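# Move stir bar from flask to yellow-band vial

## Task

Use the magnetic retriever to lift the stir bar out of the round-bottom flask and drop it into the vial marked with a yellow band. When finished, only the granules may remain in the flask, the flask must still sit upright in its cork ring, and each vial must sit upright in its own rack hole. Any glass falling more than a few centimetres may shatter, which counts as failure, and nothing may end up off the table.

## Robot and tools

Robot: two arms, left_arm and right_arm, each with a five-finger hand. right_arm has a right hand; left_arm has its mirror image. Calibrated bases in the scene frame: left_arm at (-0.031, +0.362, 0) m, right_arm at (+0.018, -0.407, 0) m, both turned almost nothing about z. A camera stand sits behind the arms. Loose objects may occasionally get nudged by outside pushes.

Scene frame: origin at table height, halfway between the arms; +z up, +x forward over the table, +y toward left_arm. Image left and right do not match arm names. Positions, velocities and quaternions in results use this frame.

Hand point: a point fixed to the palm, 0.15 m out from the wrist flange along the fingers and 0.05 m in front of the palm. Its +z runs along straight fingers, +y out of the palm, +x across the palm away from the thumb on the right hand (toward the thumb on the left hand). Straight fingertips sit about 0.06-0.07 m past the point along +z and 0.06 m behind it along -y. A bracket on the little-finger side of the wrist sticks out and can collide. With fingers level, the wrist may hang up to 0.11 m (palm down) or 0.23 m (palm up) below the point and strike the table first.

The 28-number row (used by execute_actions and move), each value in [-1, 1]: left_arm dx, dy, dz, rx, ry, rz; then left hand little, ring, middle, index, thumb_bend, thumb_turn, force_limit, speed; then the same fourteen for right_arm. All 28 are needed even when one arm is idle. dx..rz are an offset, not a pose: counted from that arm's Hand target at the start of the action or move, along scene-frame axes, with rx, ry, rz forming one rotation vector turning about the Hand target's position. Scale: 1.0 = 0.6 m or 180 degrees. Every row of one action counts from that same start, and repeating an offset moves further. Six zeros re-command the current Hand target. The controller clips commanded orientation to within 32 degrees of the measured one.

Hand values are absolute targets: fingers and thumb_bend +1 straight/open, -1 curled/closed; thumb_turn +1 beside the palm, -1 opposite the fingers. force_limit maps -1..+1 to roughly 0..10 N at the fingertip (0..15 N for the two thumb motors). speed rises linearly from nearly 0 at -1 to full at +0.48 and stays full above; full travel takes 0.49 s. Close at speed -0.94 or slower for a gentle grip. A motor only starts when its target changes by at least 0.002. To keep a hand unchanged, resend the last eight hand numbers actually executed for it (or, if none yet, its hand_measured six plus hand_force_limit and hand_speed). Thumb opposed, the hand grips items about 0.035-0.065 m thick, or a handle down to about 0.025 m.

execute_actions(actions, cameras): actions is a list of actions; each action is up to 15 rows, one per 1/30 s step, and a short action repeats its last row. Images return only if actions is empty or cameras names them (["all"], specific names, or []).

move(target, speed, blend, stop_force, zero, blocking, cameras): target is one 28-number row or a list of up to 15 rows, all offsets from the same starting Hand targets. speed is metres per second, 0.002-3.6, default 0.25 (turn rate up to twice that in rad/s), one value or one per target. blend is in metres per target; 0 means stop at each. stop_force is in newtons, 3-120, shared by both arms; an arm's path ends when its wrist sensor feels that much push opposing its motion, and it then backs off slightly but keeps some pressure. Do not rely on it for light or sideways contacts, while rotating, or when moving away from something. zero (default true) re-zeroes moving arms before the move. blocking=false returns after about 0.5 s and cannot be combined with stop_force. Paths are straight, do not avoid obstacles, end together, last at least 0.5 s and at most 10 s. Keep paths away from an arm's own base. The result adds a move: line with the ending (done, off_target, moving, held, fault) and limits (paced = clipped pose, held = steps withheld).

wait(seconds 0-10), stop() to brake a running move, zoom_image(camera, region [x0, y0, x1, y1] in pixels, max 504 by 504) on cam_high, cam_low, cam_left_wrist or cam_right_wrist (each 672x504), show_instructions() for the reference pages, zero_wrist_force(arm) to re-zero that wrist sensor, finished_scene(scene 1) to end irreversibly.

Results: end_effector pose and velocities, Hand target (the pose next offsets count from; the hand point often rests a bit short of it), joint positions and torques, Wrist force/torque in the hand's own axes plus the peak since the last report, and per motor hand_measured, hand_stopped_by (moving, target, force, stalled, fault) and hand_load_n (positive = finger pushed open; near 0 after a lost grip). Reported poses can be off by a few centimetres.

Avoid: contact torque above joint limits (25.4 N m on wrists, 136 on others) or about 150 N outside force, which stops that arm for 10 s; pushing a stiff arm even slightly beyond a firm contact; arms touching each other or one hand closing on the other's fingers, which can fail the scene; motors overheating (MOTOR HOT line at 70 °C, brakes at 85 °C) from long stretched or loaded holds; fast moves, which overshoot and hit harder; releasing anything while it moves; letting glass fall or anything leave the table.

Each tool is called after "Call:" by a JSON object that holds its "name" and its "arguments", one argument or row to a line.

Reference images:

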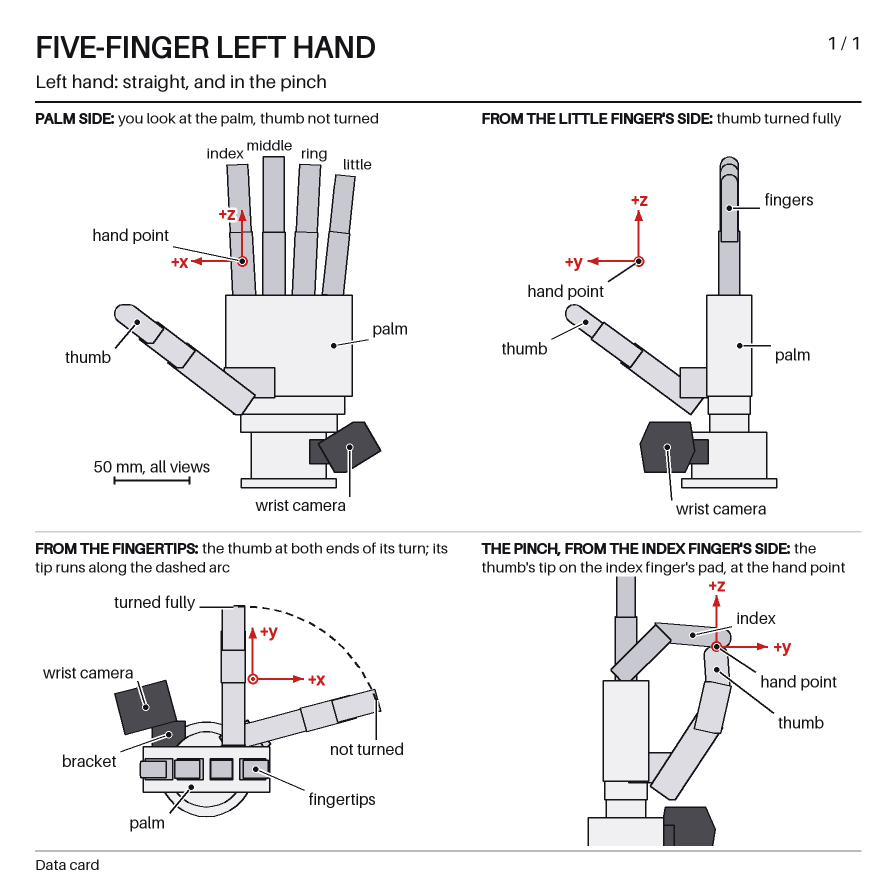

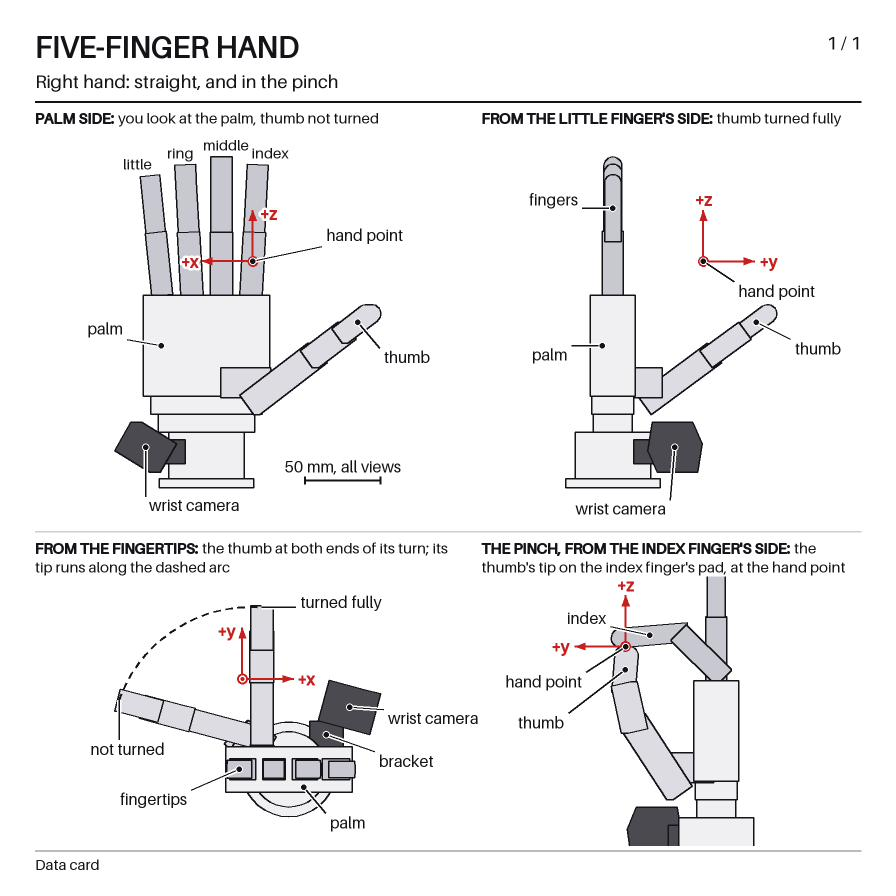

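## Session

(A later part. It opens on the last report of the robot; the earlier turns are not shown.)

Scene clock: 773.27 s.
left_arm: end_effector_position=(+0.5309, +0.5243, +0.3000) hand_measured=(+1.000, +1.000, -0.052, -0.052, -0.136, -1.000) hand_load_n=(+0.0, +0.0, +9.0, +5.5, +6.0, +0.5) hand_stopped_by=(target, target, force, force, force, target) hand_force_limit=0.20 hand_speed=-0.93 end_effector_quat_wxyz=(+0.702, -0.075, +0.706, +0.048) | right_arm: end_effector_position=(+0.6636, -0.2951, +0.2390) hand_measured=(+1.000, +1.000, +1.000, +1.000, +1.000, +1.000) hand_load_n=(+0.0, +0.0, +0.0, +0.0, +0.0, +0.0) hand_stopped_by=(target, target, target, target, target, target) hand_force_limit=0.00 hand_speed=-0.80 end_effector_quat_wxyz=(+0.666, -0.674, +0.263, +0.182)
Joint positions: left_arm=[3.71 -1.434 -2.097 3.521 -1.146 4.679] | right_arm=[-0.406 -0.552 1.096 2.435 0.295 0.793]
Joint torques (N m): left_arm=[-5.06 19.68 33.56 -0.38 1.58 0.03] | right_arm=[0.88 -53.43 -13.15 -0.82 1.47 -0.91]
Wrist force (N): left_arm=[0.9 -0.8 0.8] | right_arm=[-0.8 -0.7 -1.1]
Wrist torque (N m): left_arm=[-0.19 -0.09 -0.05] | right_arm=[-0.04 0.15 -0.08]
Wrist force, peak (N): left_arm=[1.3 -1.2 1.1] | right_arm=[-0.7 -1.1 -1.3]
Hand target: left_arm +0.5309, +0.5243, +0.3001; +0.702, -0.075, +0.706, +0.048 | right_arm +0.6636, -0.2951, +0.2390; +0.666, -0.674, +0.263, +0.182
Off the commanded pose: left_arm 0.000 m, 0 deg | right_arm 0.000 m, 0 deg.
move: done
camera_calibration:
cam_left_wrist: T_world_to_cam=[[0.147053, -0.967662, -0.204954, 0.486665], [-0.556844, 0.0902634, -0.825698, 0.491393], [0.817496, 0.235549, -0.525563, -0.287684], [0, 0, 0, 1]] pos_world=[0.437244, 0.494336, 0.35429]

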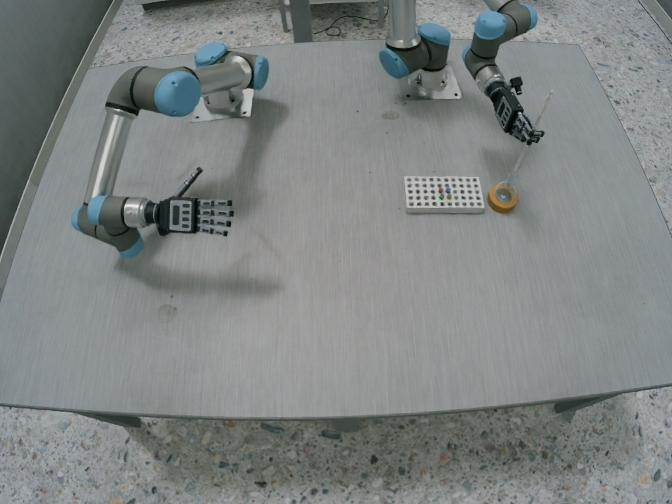

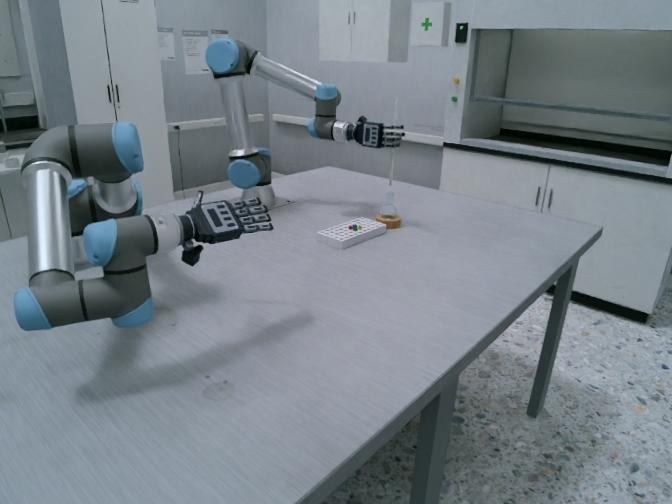

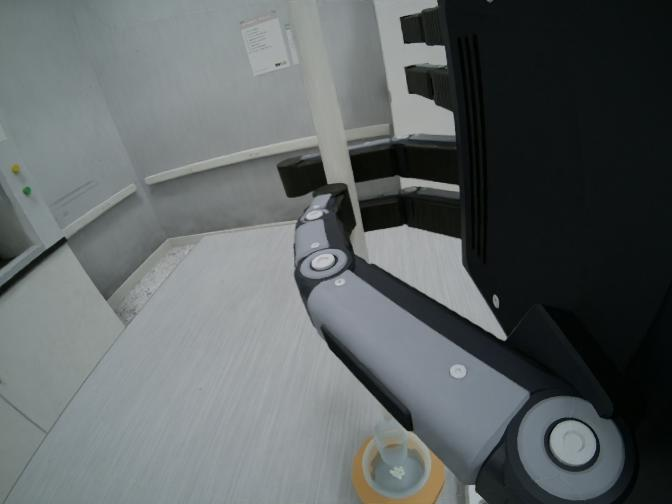

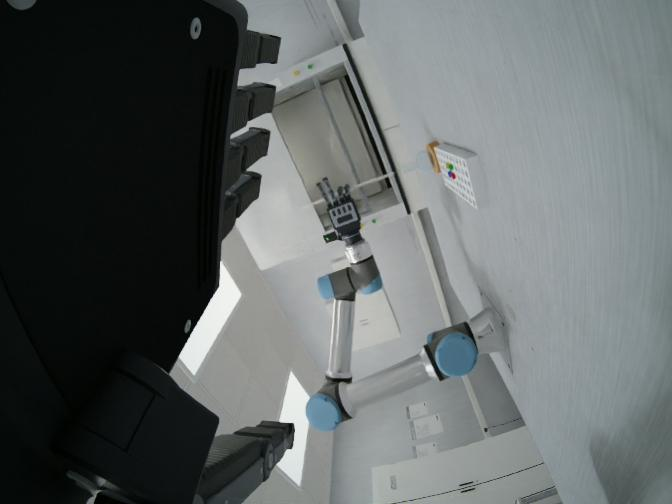

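Call:
{"name": "move", "arguments": {
  "target": [
    [0,-0.12,0,0,0,0,1,1,-0.45,-0.45,-0.2,-1,0.2,-0.93,0,0,0,0,0,0,1,1,1,1,1,1,0,-0.8],
    [-0.00833,-0.29,-0.0833,0,0,0,1,1,-0.45,-0.45,-0.2,-1,0.2,-0.93,0,0,0,0,0,0,1,1,1,1,1,1,0,-0.8]
  ],
  "speed": 0.06,
  "blend": [0.02,0],
  "cameras": ["all"]
}}

Call:
{"name": "zoom_image", "arguments": {
  "camera": "cam_right_wrist",
  "region": [420, 140, 480, 190]
}}

Call:
{"name": "zoom_image", "arguments": {
  "camera": "cam_low",
  "region": [335, 195, 385, 235]
}}

Call:
{"name": "zoom_image", "arguments": {
  "camera": "cam_high",
  "region": [420, 160, 480, 210]
}}

Call:
{"name": "zoom_image", "arguments": {
  "camera": "cam_left_wrist",
  "region": [340, 340, 500, 500]
}}

Scene clock: 789.50 s.
left_arm: end_effector_position=(+0.5258, +0.3504, +0.2500) hand_measured=(+1.000, +1.000, -0.052, -0.052, -0.136, -1.000) hand_load_n=(+0.0, +0.0, +9.0, +5.5, +6.5, +0.5) hand_stopped_by=(target, target, force, force, force, target) hand_force_limit=0.20 hand_speed=-0.93 end_effector_quat_wxyz=(+0.702, -0.075, +0.706, +0.048) | right_arm: end_effector_position=(+0.6636, -0.2951, +0.2390) hand_measured=(+1.000, +1.000, +1.000, +1.000, +1.000, +1.000) hand_load_n=(+0.5, +0.0, +0.0, +0.0, +0.0, +0.0) hand_stopped_by=(target, target, target, target, target, target) hand_force_limit=0.00 hand_speed=-0.80 end_effector_quat_wxyz=(+0.666, -0.674, +0.263, +0.182)
Joint positions: left_arm=[3.176 -1.519 -2.164 3.673 -1.68 4.674] | right_arm=[-0.406 -0.552 1.096 2.435 0.295 0.793]
Joint torques (N m): left_arm=[-9.7 10.05 25.71 3.52 -2.59 -0.86] | right_arm=[-0.66 -52.68 -12.92 -0.95 1.45 -0.97]
Wrist force (N): left_arm=[1.1 -1.3 0.9] | right_arm=[-0.7 -0.6 -1.1]
Wrist torque (N m): left_arm=[-0.25 -0.05 0.05] | right_arm=[-0.03 0.15 -0.07]
Wrist force, peak (N): left_arm=[1.1 -1.3 0.8] | right_arm=[-0.8 -1.0 -1.5]
Hand target: left_arm +0.5259, +0.3503, +0.2501; +0.702, -0.075, +0.706, +0.048 | right_arm +0.6636, -0.2951, +0.2390; +0.666, -0.674, +0.263, +0.182
Off the commanded pose: left_arm 0.000 m, 0 deg | right_arm 0.000 m, 0 deg.
move: done
camera_calibration:
cam_left_wrist: T_world_to_cam=[[0.14695, -0.967683, -0.204929, 0.308941], [-0.556955, 0.0902669, -0.825623, 0.463127], [0.817439, 0.235461, -0.525691, -0.268768], [0, 0, 0, 1]] pos_world=[0.432244, 0.320436, 0.30439]

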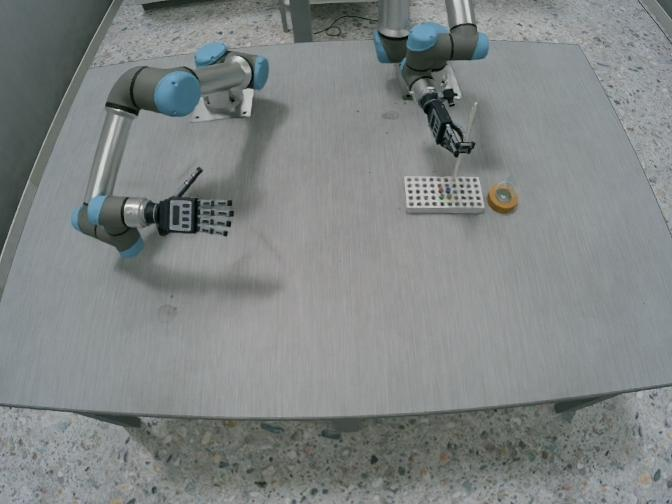

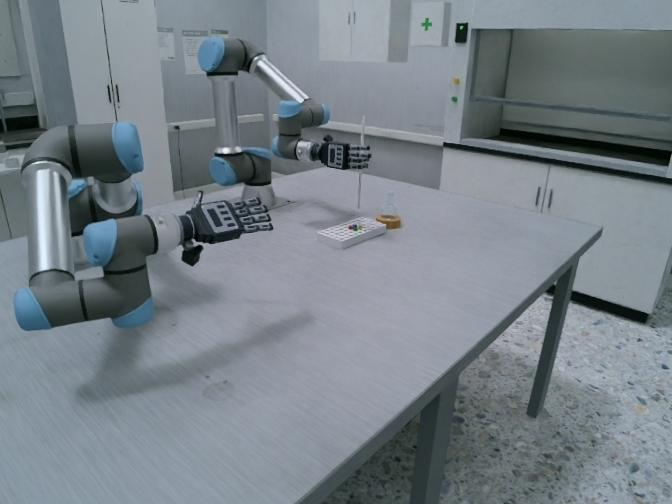

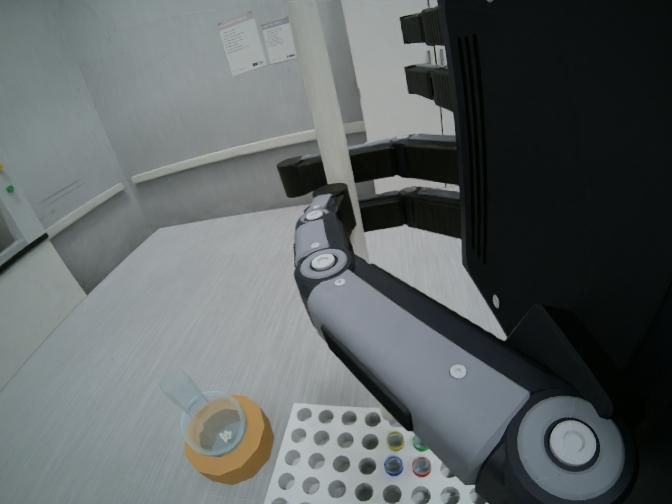

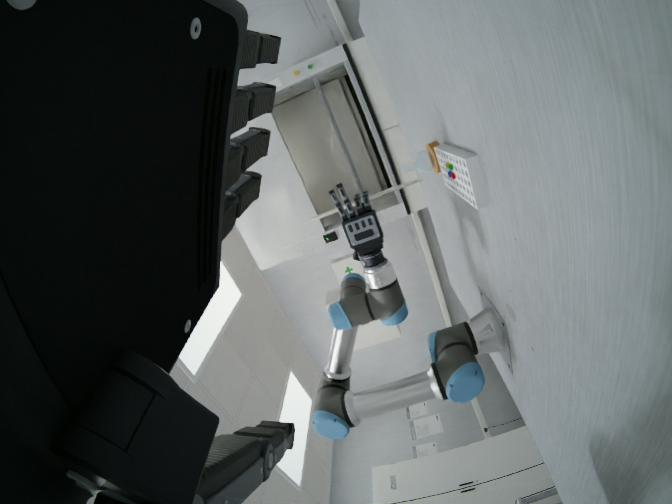

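Scaled by 8.400 from the camera's 672x504 image, which has a finer 960x720 frame.

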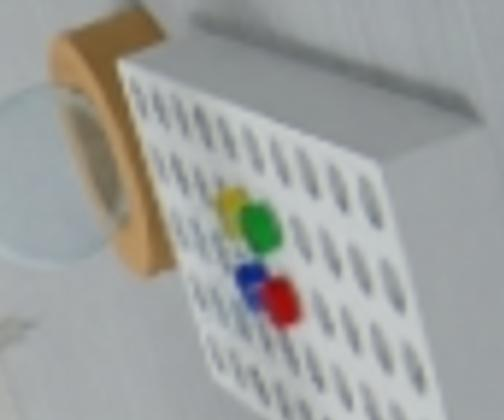

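Scaled by 10.080.

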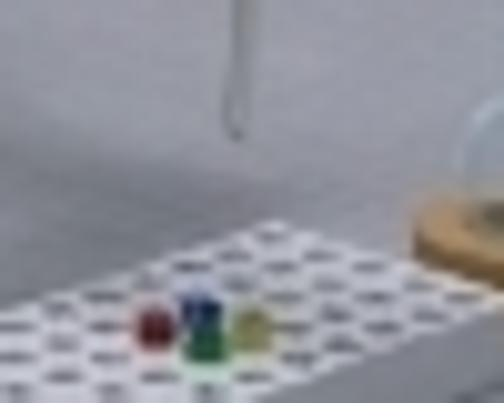

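Scaled by 8.400.

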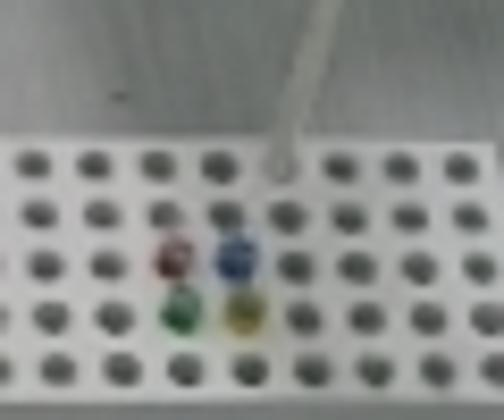

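Scaled by 3.150 from the camera's 672x504 image, which has a finer 960x720 frame.

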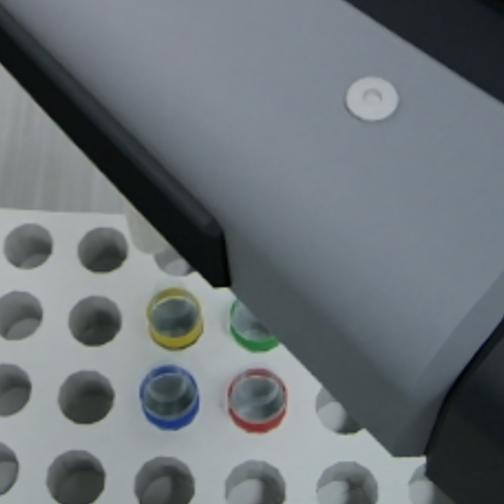

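Call:
{"name": "zoom_image", "arguments": {
  "camera": "cam_right_wrist",
  "region": [408, 170, 432, 194]
}}

Call:
{"name": "zoom_image", "arguments": {
  "camera": "cam_low",
  "region": [350, 198, 366, 214]
}}

Call:
{"name": "zoom_image", "arguments": {
  "camera": "cam_high",
  "region": [446, 170, 462, 186]
}}

Scaled by 21.000 from the camera's 672x504 image, which has a finer 960x720 frame.

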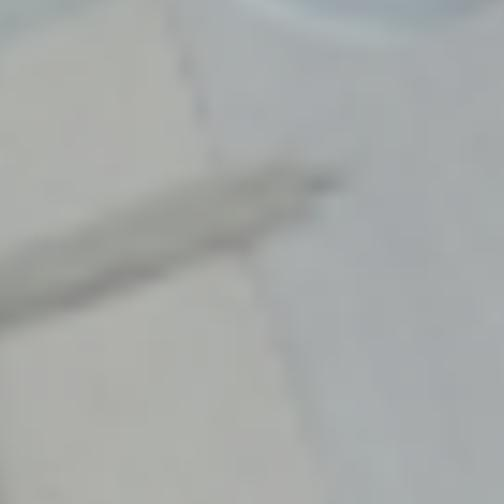

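Scaled by 31.500.

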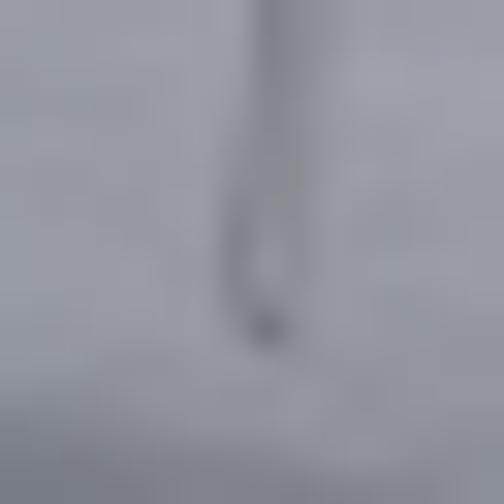

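Scaled by 31.500.

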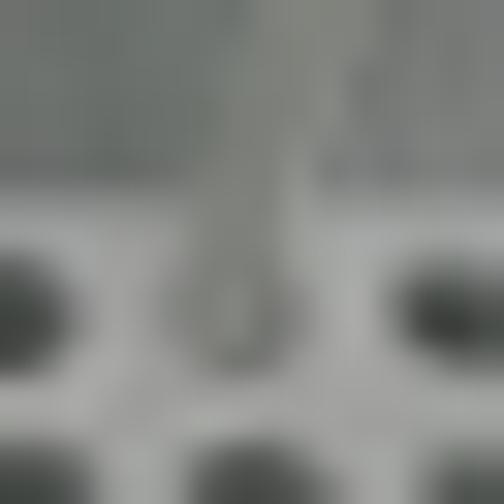

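Call:
{"name": "move", "arguments": {
  "target": [0.02067,0.0007,-0.075,0,0,0,1,1,-0.45,-0.45,-0.2,-1,0.2,-0.93,0,0,0,0,0,0,1,1,1,1,1,1,0,-0.8],
  "speed": 0.05,
  "cameras": ["all"]
}}

Call:
{"name": "zoom_image", "arguments": {
  "camera": "cam_right_wrist",
  "region": [430, 150, 460, 180]
}}

Call:
{"name": "zoom_image", "arguments": {
  "camera": "cam_low",
  "region": [345, 210, 375, 240]
}}

Call:
{"name": "zoom_image", "arguments": {
  "camera": "cam_high",
  "region": [435, 180, 465, 210]
}}

Call:
{"name": "zoom_image", "arguments": {
  "camera": "cam_left_wrist",
  "region": [350, 370, 430, 450]
}}

Scene clock: 820.93 s.
left_arm: end_effector_position=(+0.5383, +0.3508, +0.2052) hand_measured=(+1.000, +1.000, -0.052, -0.052, -0.136, -1.000) hand_load_n=(+0.0, +0.0, +9.5, +5.5, +6.0, +0.5) hand_stopped_by=(target, target, force, force, force, target) hand_force_limit=0.20 hand_speed=-0.93 end_effector_quat_wxyz=(+0.702, -0.075, +0.706, +0.048) | right_arm: end_effector_position=(+0.6636, -0.2951, +0.2390) hand_measured=(+1.000, +1.000, +1.000, +1.000, +1.000, +1.000) hand_load_n=(+0.0, +0.0, +0.0, +0.0, +0.0, +0.0) hand_stopped_by=(target, target, target, target, target, target) hand_force_limit=0.00 hand_speed=-0.80 end_effector_quat_wxyz=(+0.666, -0.674, +0.263, +0.182)
Joint positions: left_arm=[3.175 -1.622 -2.2 3.813 -1.682 4.674] | right_arm=[-0.406 -0.552 1.096 2.435 0.295 0.793]
Joint torques (N m): left_arm=[-9.89 12.03 3.97 3.22 -2.54 1.4] | right_arm=[0.35 -52.13 -13.17 -0.84 1.37 -0.9]
Wrist force (N): left_arm=[1.0 -0.9 0.7] | right_arm=[-0.8 -0.7 -1.0]
Wrist torque (N m): left_arm=[-0.16 -0.10 0.05] | right_arm=[-0.05 0.16 -0.09]
Wrist force, peak (N): left_arm=[1.2 -1.0 1.2] | right_arm=[-0.9 -1.1 -1.5]
Hand target: left_arm +0.5383, +0.3508, +0.2051; +0.702, -0.075, +0.706, +0.048 | right_arm +0.6636, -0.2951, +0.2390; +0.666, -0.674, +0.263, +0.182
Off the commanded pose: left_arm 0.000 m, 0 deg | right_arm 0.000 m, 0 deg.
move: done
camera_calibration:
cam_left_wrist: T_world_to_cam=[[0.147017, -0.967691, -0.20484, 0.298157], [-0.556826, 0.0901911, -0.825718, 0.432927], [0.817515, 0.235455, -0.525576, -0.30264], [0, 0, 0, 1]] pos_world=[0.444644, 0.320736, 0.25949]

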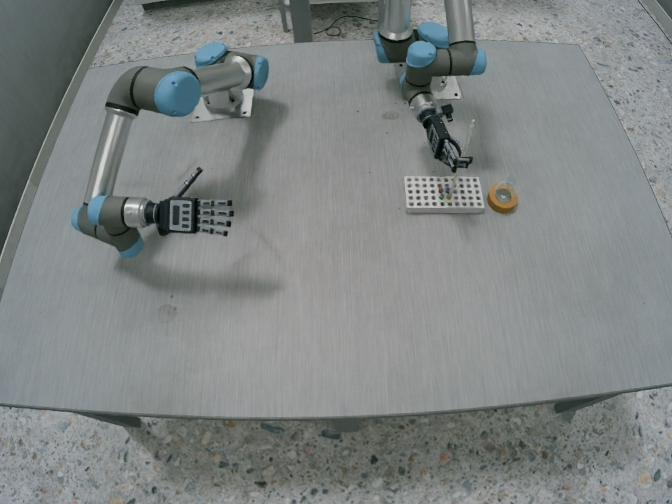

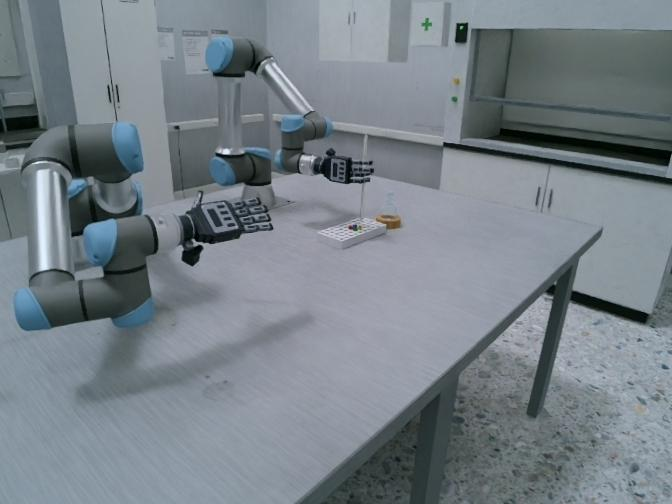

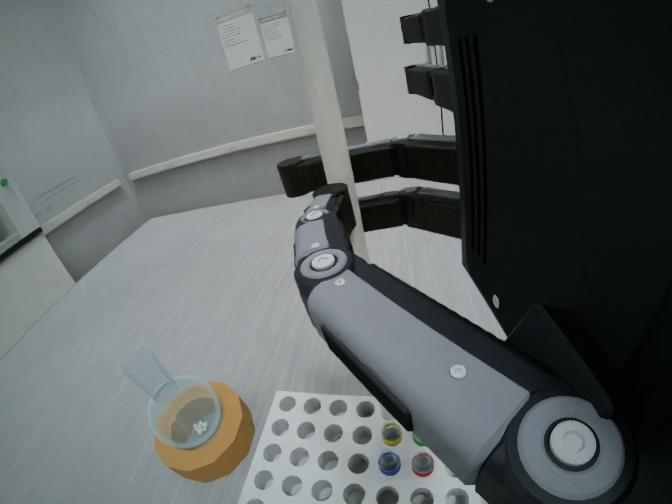

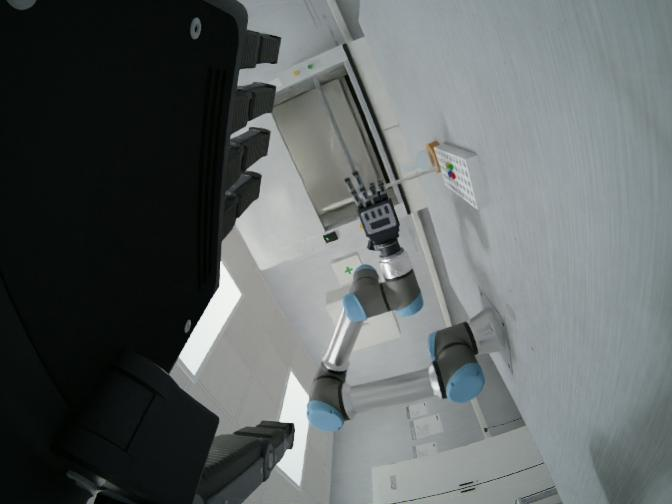

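Scaled by 16.800 from the camera's 672x504 image, which has a finer 960x720 frame.

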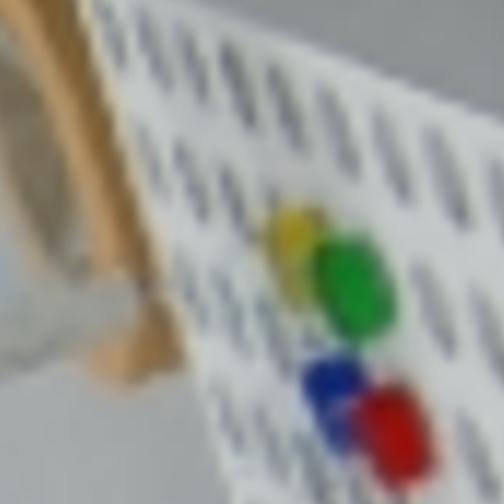

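Scaled by 16.800.

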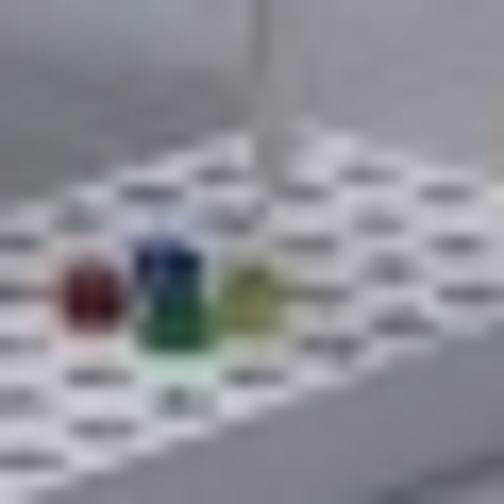

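Scaled by 16.800.

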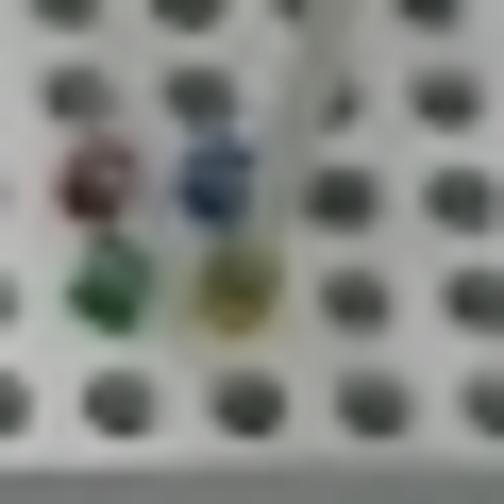

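Scaled by 6.300 from the camera's 672x504 image, which has a finer 960x720 frame.

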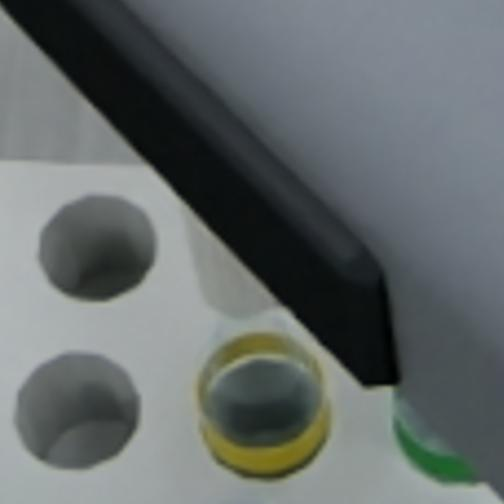

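Call:
{"name": "zoom_image", "arguments": {
  "camera": "cam_left_wrist",
  "region": [375, 405, 410, 450]
}}

Call:
{"name": "zoom_image", "arguments": {
  "camera": "cam_right_wrist",
  "region": [432, 158, 458, 178]
}}

Call:
{"name": "zoom_image", "arguments": {
  "camera": "cam_low",
  "region": [350, 212, 370, 232]
}}

Call:
{"name": "zoom_image", "arguments": {
  "camera": "cam_high",
  "region": [440, 182, 460, 202]
}}

Scaled by 11.200 from the camera's 672x504 image, which has a finer 960x720 frame.

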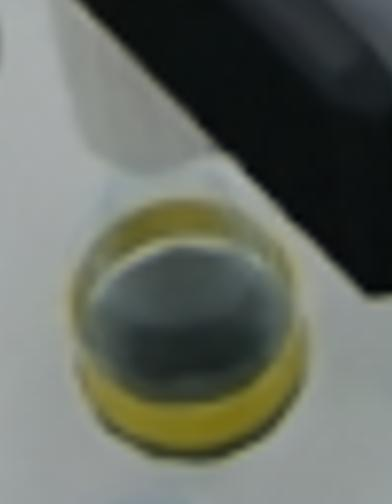

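Scaled by 19.385 from the camera's 672x504 image, which has a finer 960x720 frame.

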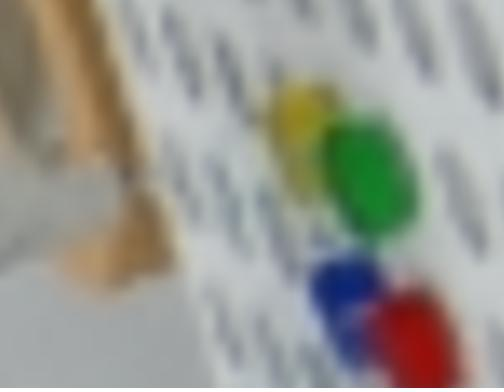

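Scaled by 25.200.

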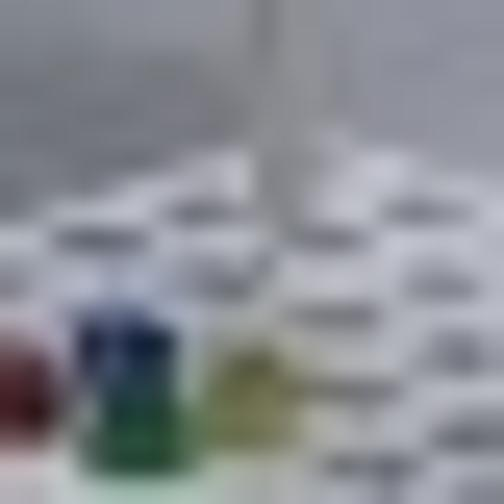

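Scaled by 25.200.

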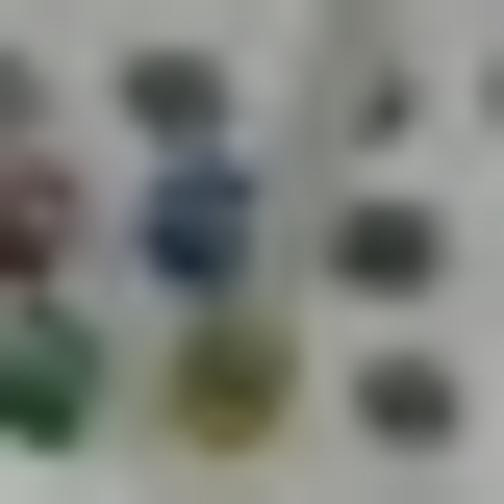

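Call:
{"name": "move", "arguments": {
  "target": [0,0,0,0,0,0,1,1,-0.45,-0.45,-0.2,-1,0.2,-0.93,-0.0833,0.55,0,0,0,0,1,1,1,1,1,1,0,-0.8],
  "speed": 0.15,
  "cameras": ["cam_right_wrist", "cam_low", "cam_high"]
}}

Scene clock: 831.00 s.
left_arm: end_effector_position=(+0.5383, +0.3508, +0.2051) hand_measured=(+1.000, +1.000, -0.052, -0.052, -0.136, -1.000) hand_load_n=(+0.0, +0.0, +9.0, +5.5, +6.5, +0.5) hand_stopped_by=(target, target, force, force, force, target) hand_force_limit=0.20 hand_speed=-0.93 end_effector_quat_wxyz=(+0.702, -0.075, +0.706, +0.048) | right_arm: end_effector_position=(+0.6136, +0.0349, +0.2390) hand_measured=(+1.000, +1.000, +1.000, +1.000, +1.000, +1.000) hand_load_n=(+0.0, +0.0, -0.5, +0.0, +0.0, +0.0) hand_stopped_by=(target, target, target, target, target, target) hand_force_limit=0.00 hand_speed=-0.80 end_effector_quat_wxyz=(+0.666, -0.674, +0.263, +0.182)
Joint positions: left_arm=[3.174 -1.623 -2.2 3.814 -1.682 4.674] | right_arm=[0.079 -0.708 1.417 2.667 -0.199 0.408]
Joint torques (N m): left_arm=[-10.27 12.59 3.75 3.38 -2.58 2.35] | right_arm=[13.51 -55.95 -8.83 0.76 -1.82 -1.46]
Wrist force (N): left_arm=[0.7 -0.9 0.9] | right_arm=[-0.5 -0.9 -1.6]
Wrist torque (N m): left_arm=[-0.17 -0.07 0.04] | right_arm=[-0.02 0.13 -0.04]
Wrist force, peak (N): left_arm=[0.9 -1.1 1.1] | right_arm=[-0.6 -0.7 -2.1]
Hand target: left_arm +0.5383, +0.3508, +0.2051; +0.702, -0.075, +0.706, +0.048 | right_arm +0.6136, +0.0349, +0.2390; +0.666, -0.674, +0.263, +0.182
Off the commanded pose: left_arm 0.000 m, 0 deg | right_arm 0.000 m, 0 deg.
move: done
camera_calibration:
cam_right_wrist: T_world_to_cam=[[-0.390736, 0.0469063, -0.919307, 0.468667], [-0.848219, -0.406284, 0.339792, 0.456996], [-0.357561, 0.912542, 0.198537, 0.256817], [0, 0, 0, 1]] pos_world=[0.662586, -0.0706698, 0.224578]
Images, in order (width x height): cam_high 672x504, cam_low 672x504, cam_right_wrist 672x504.

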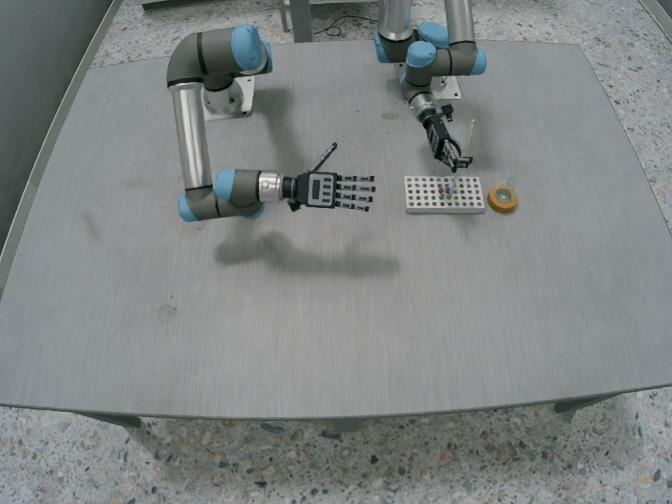

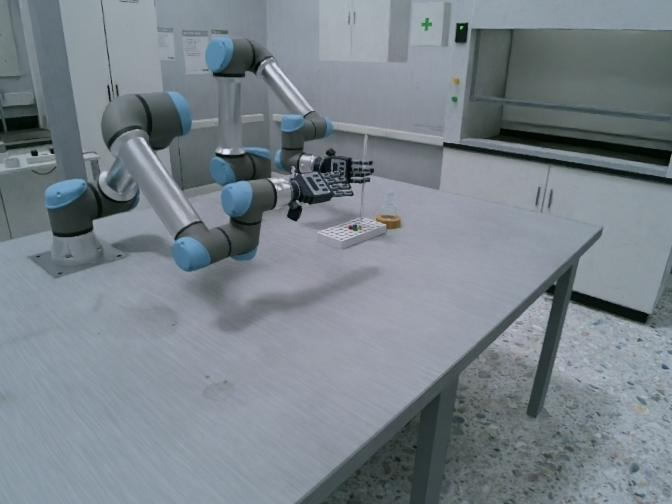

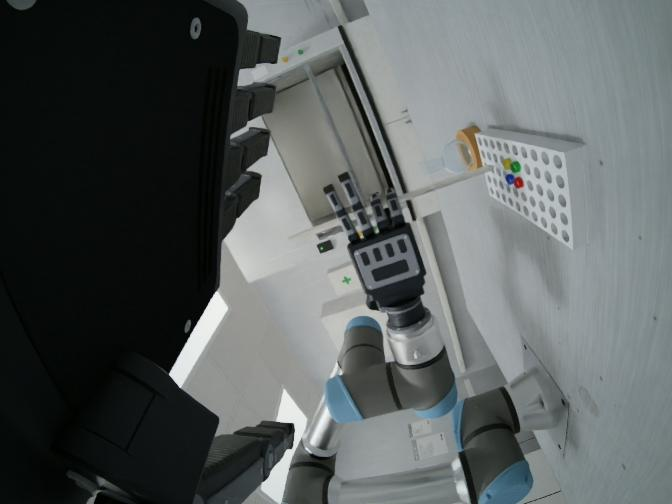

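Call:
{"name": "zoom_image", "arguments": {
  "camera": "cam_right_wrist",
  "region": [475, 145, 535, 195]
}}

Call:
{"name": "zoom_image", "arguments": {
  "camera": "cam_right_wrist",
  "region": [482, 155, 512, 180]
}}

Scaled by 8.400 from the camera's 672x504 image, which has a finer 960x720 frame.

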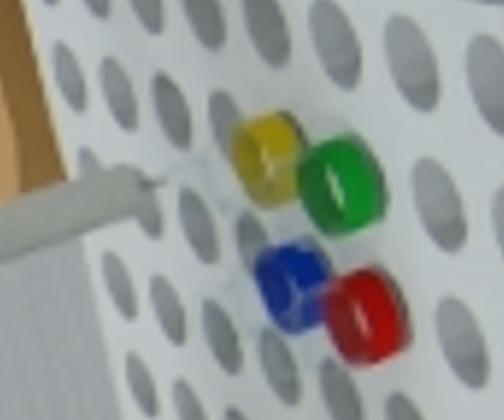

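Scaled by 16.800 from the camera's 672x504 image, which has a finer 960x720 frame.

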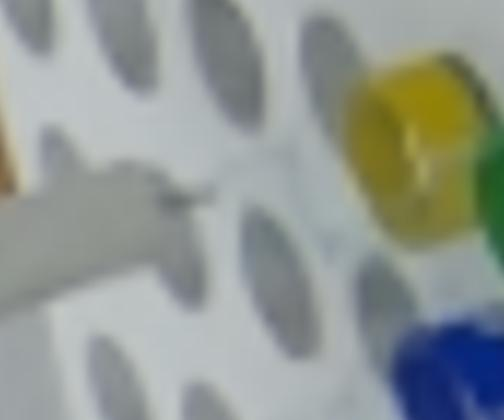

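Call:
{"name": "wait", "arguments": {
  "seconds": 0.1,
  "cameras": ["cam_left_wrist", "cam_right_wrist"]
}}

Call:
{"name": "zoom_image", "arguments": {
  "camera": "cam_left_wrist",
  "region": [378, 415, 402, 447]
}}

Call:
{"name": "zoom_image", "arguments": {
  "camera": "cam_right_wrist",
  "region": [490, 158, 512, 176]
}}

Scene clock: 838.90 s.
left_arm: end_effector_position=(+0.5383, +0.3508, +0.2051) hand_measured=(+1.000, +1.000, -0.052, -0.052, -0.136, -1.000) hand_load_n=(+0.0, +0.0, +9.0, +5.5, +6.5, +0.5) hand_stopped_by=(target, target, force, force, force, target) hand_force_limit=0.20 hand_speed=-0.93 end_effector_quat_wxyz=(+0.702, -0.075, +0.706, +0.048) | right_arm: end_effector_position=(+0.6136, +0.0349, +0.2390) hand_measured=(+1.000, +1.000, +1.000, +1.000, +1.000, +1.000) hand_load_n=(+0.0, +0.0, +0.0, +0.0, +0.0, +0.0) hand_stopped_by=(target, target, target, target, target, target) hand_force_limit=0.00 hand_speed=-0.80 end_effector_quat_wxyz=(+0.666, -0.674, +0.263, +0.182)
Joint positions: left_arm=[3.174 -1.623 -2.2 3.814 -1.682 4.674] | right_arm=[0.079 -0.708 1.417 2.668 -0.199 0.407]
Joint torques (N m): left_arm=[-10.34 12.11 3.74 3.09 -2.58 2.48] | right_arm=[13.39 -55.39 -8.43 0.72 -1.74 -1.43]
Wrist force (N): left_arm=[0.7 -0.9 1.0] | right_arm=[-1.0 -1.0 -1.0]
Wrist torque (N m): left_arm=[-0.17 -0.05 0.03] | right_arm=[-0.08 0.18 -0.06]
Wrist force, peak (N): left_arm=[1.0 -1.1 1.1] | right_arm=[-1.0 -1.1 -1.4]
Hand target: left_arm +0.5383, +0.3508, +0.2051; +0.702, -0.075, +0.706, +0.048 | right_arm +0.6136, +0.0349, +0.2390; +0.666, -0.674, +0.263, +0.182
Off the commanded pose: left_arm 0.000 m, 0 deg | right_arm 0.000 m, 0 deg.
wait: 0.10 s; at rest from the start
camera_calibration:
cam_left_wrist: T_world_to_cam=[[0.147042, -0.96766, -0.204971, 0.29815], [-0.556847, 0.0902831, -0.825694, 0.432819], [0.817496, 0.235549, -0.525563, -0.302718], [0, 0, 0, 1]] pos_world=[0.444644, 0.320736, 0.25939]
cam_right_wrist: T_world_to_cam=[[-0.390733, 0.046908, -0.919308, 0.468757], [-0.84822, -0.406284, 0.339787, 0.456964], [-0.357561, 0.912542, 0.198537, 0.256797], [0, 0, 0, 1]] pos_world=[0.662586, -0.0706698, 0.224678]
Images, in order (width x height): cam_left_wrist 672x504, cam_right_wrist 672x504.

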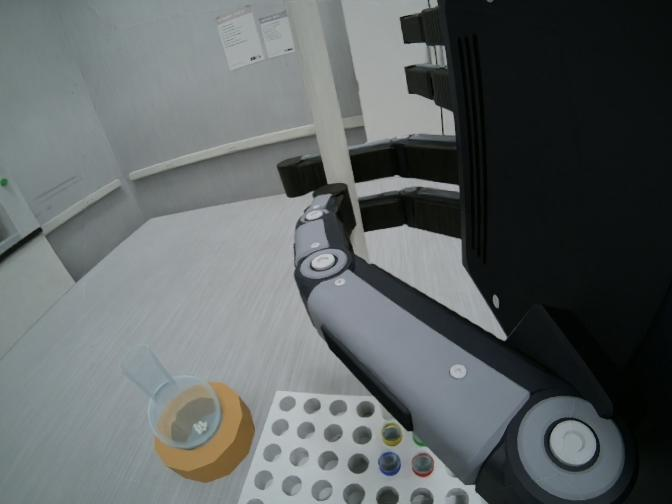

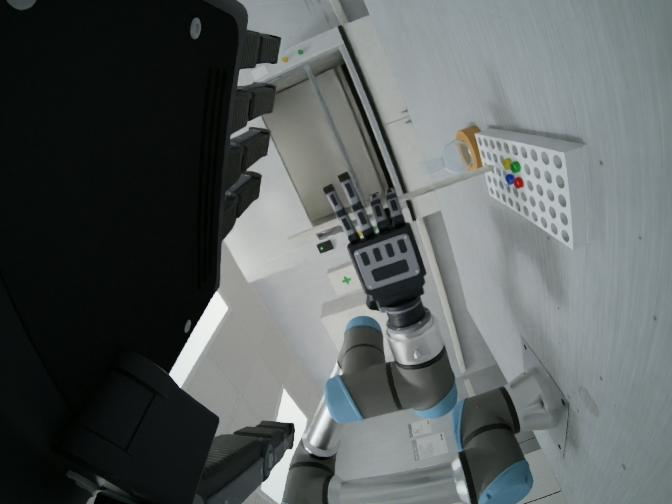

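Scaled by 15.750 from the camera's 672x504 image, which has a finer 960x720 frame.

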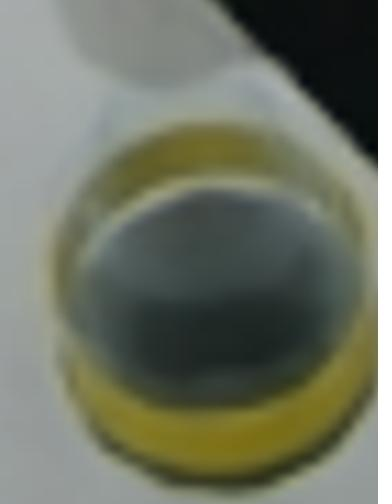

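Scaled by 22.909 from the camera's 672x504 image, which has a finer 960x720 frame.

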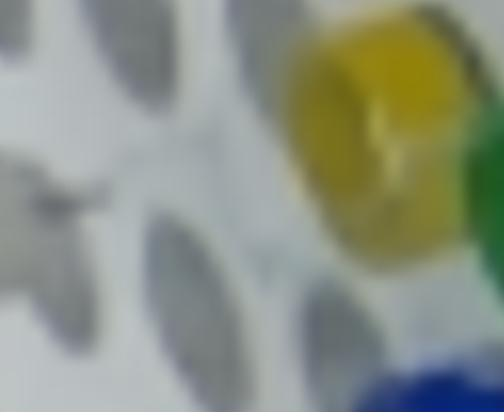

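Call:
{"name": "zoom_image", "arguments": {
  "camera": "cam_left_wrist",
  "region": [372, 446, 440, 482]
}}

Call:
{"name": "zoom_image", "arguments": {
  "camera": "cam_right_wrist",
  "region": [490, 165, 526, 190]
}}

Scaled by 7.412 from the camera's 672x504 image, which has a finer 960x720 frame.

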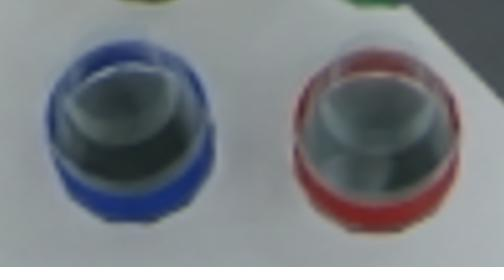

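Scaled by 14.000 from the camera's 672x504 image, which has a finer 960x720 frame.

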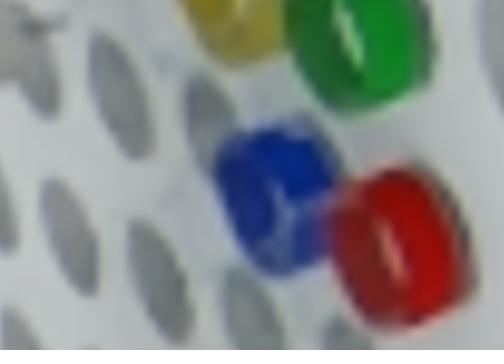

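Call:
{"name": "zoom_image", "arguments": {
  "camera": "cam_left_wrist",
  "region": [376, 448, 404, 480]
}}

Call:
{"name": "zoom_image", "arguments": {
  "camera": "cam_left_wrist",
  "region": [408, 448, 438, 482]
}}

Scaled by 15.750 from the camera's 672x504 image, which has a finer 960x720 frame.

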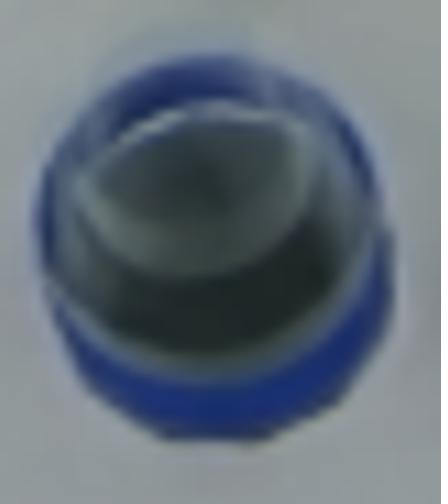

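Scaled by 14.824 from the camera's 672x504 image, which has a finer 960x720 frame.

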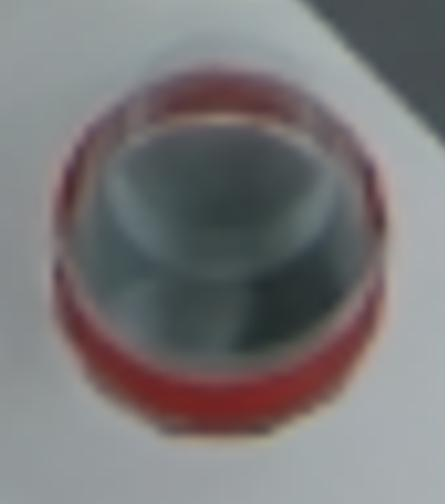

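Call:
{"name": "zoom_image", "arguments": {
  "camera": "cam_right_wrist",
  "region": [484, 160, 498, 174]
}}

Call:
{"name": "zoom_image", "arguments": {
  "camera": "cam_right_wrist",
  "region": [476, 156, 506, 180]
}}

Scaled by 36.000 from the camera's 672x504 image, which has a finer 960x720 frame.

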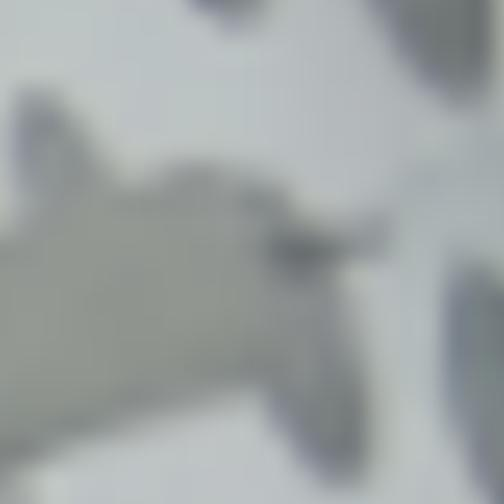

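Scaled by 16.800 from the camera's 672x504 image, which has a finer 960x720 frame.

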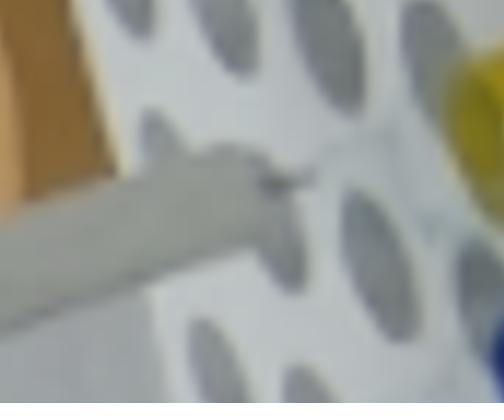

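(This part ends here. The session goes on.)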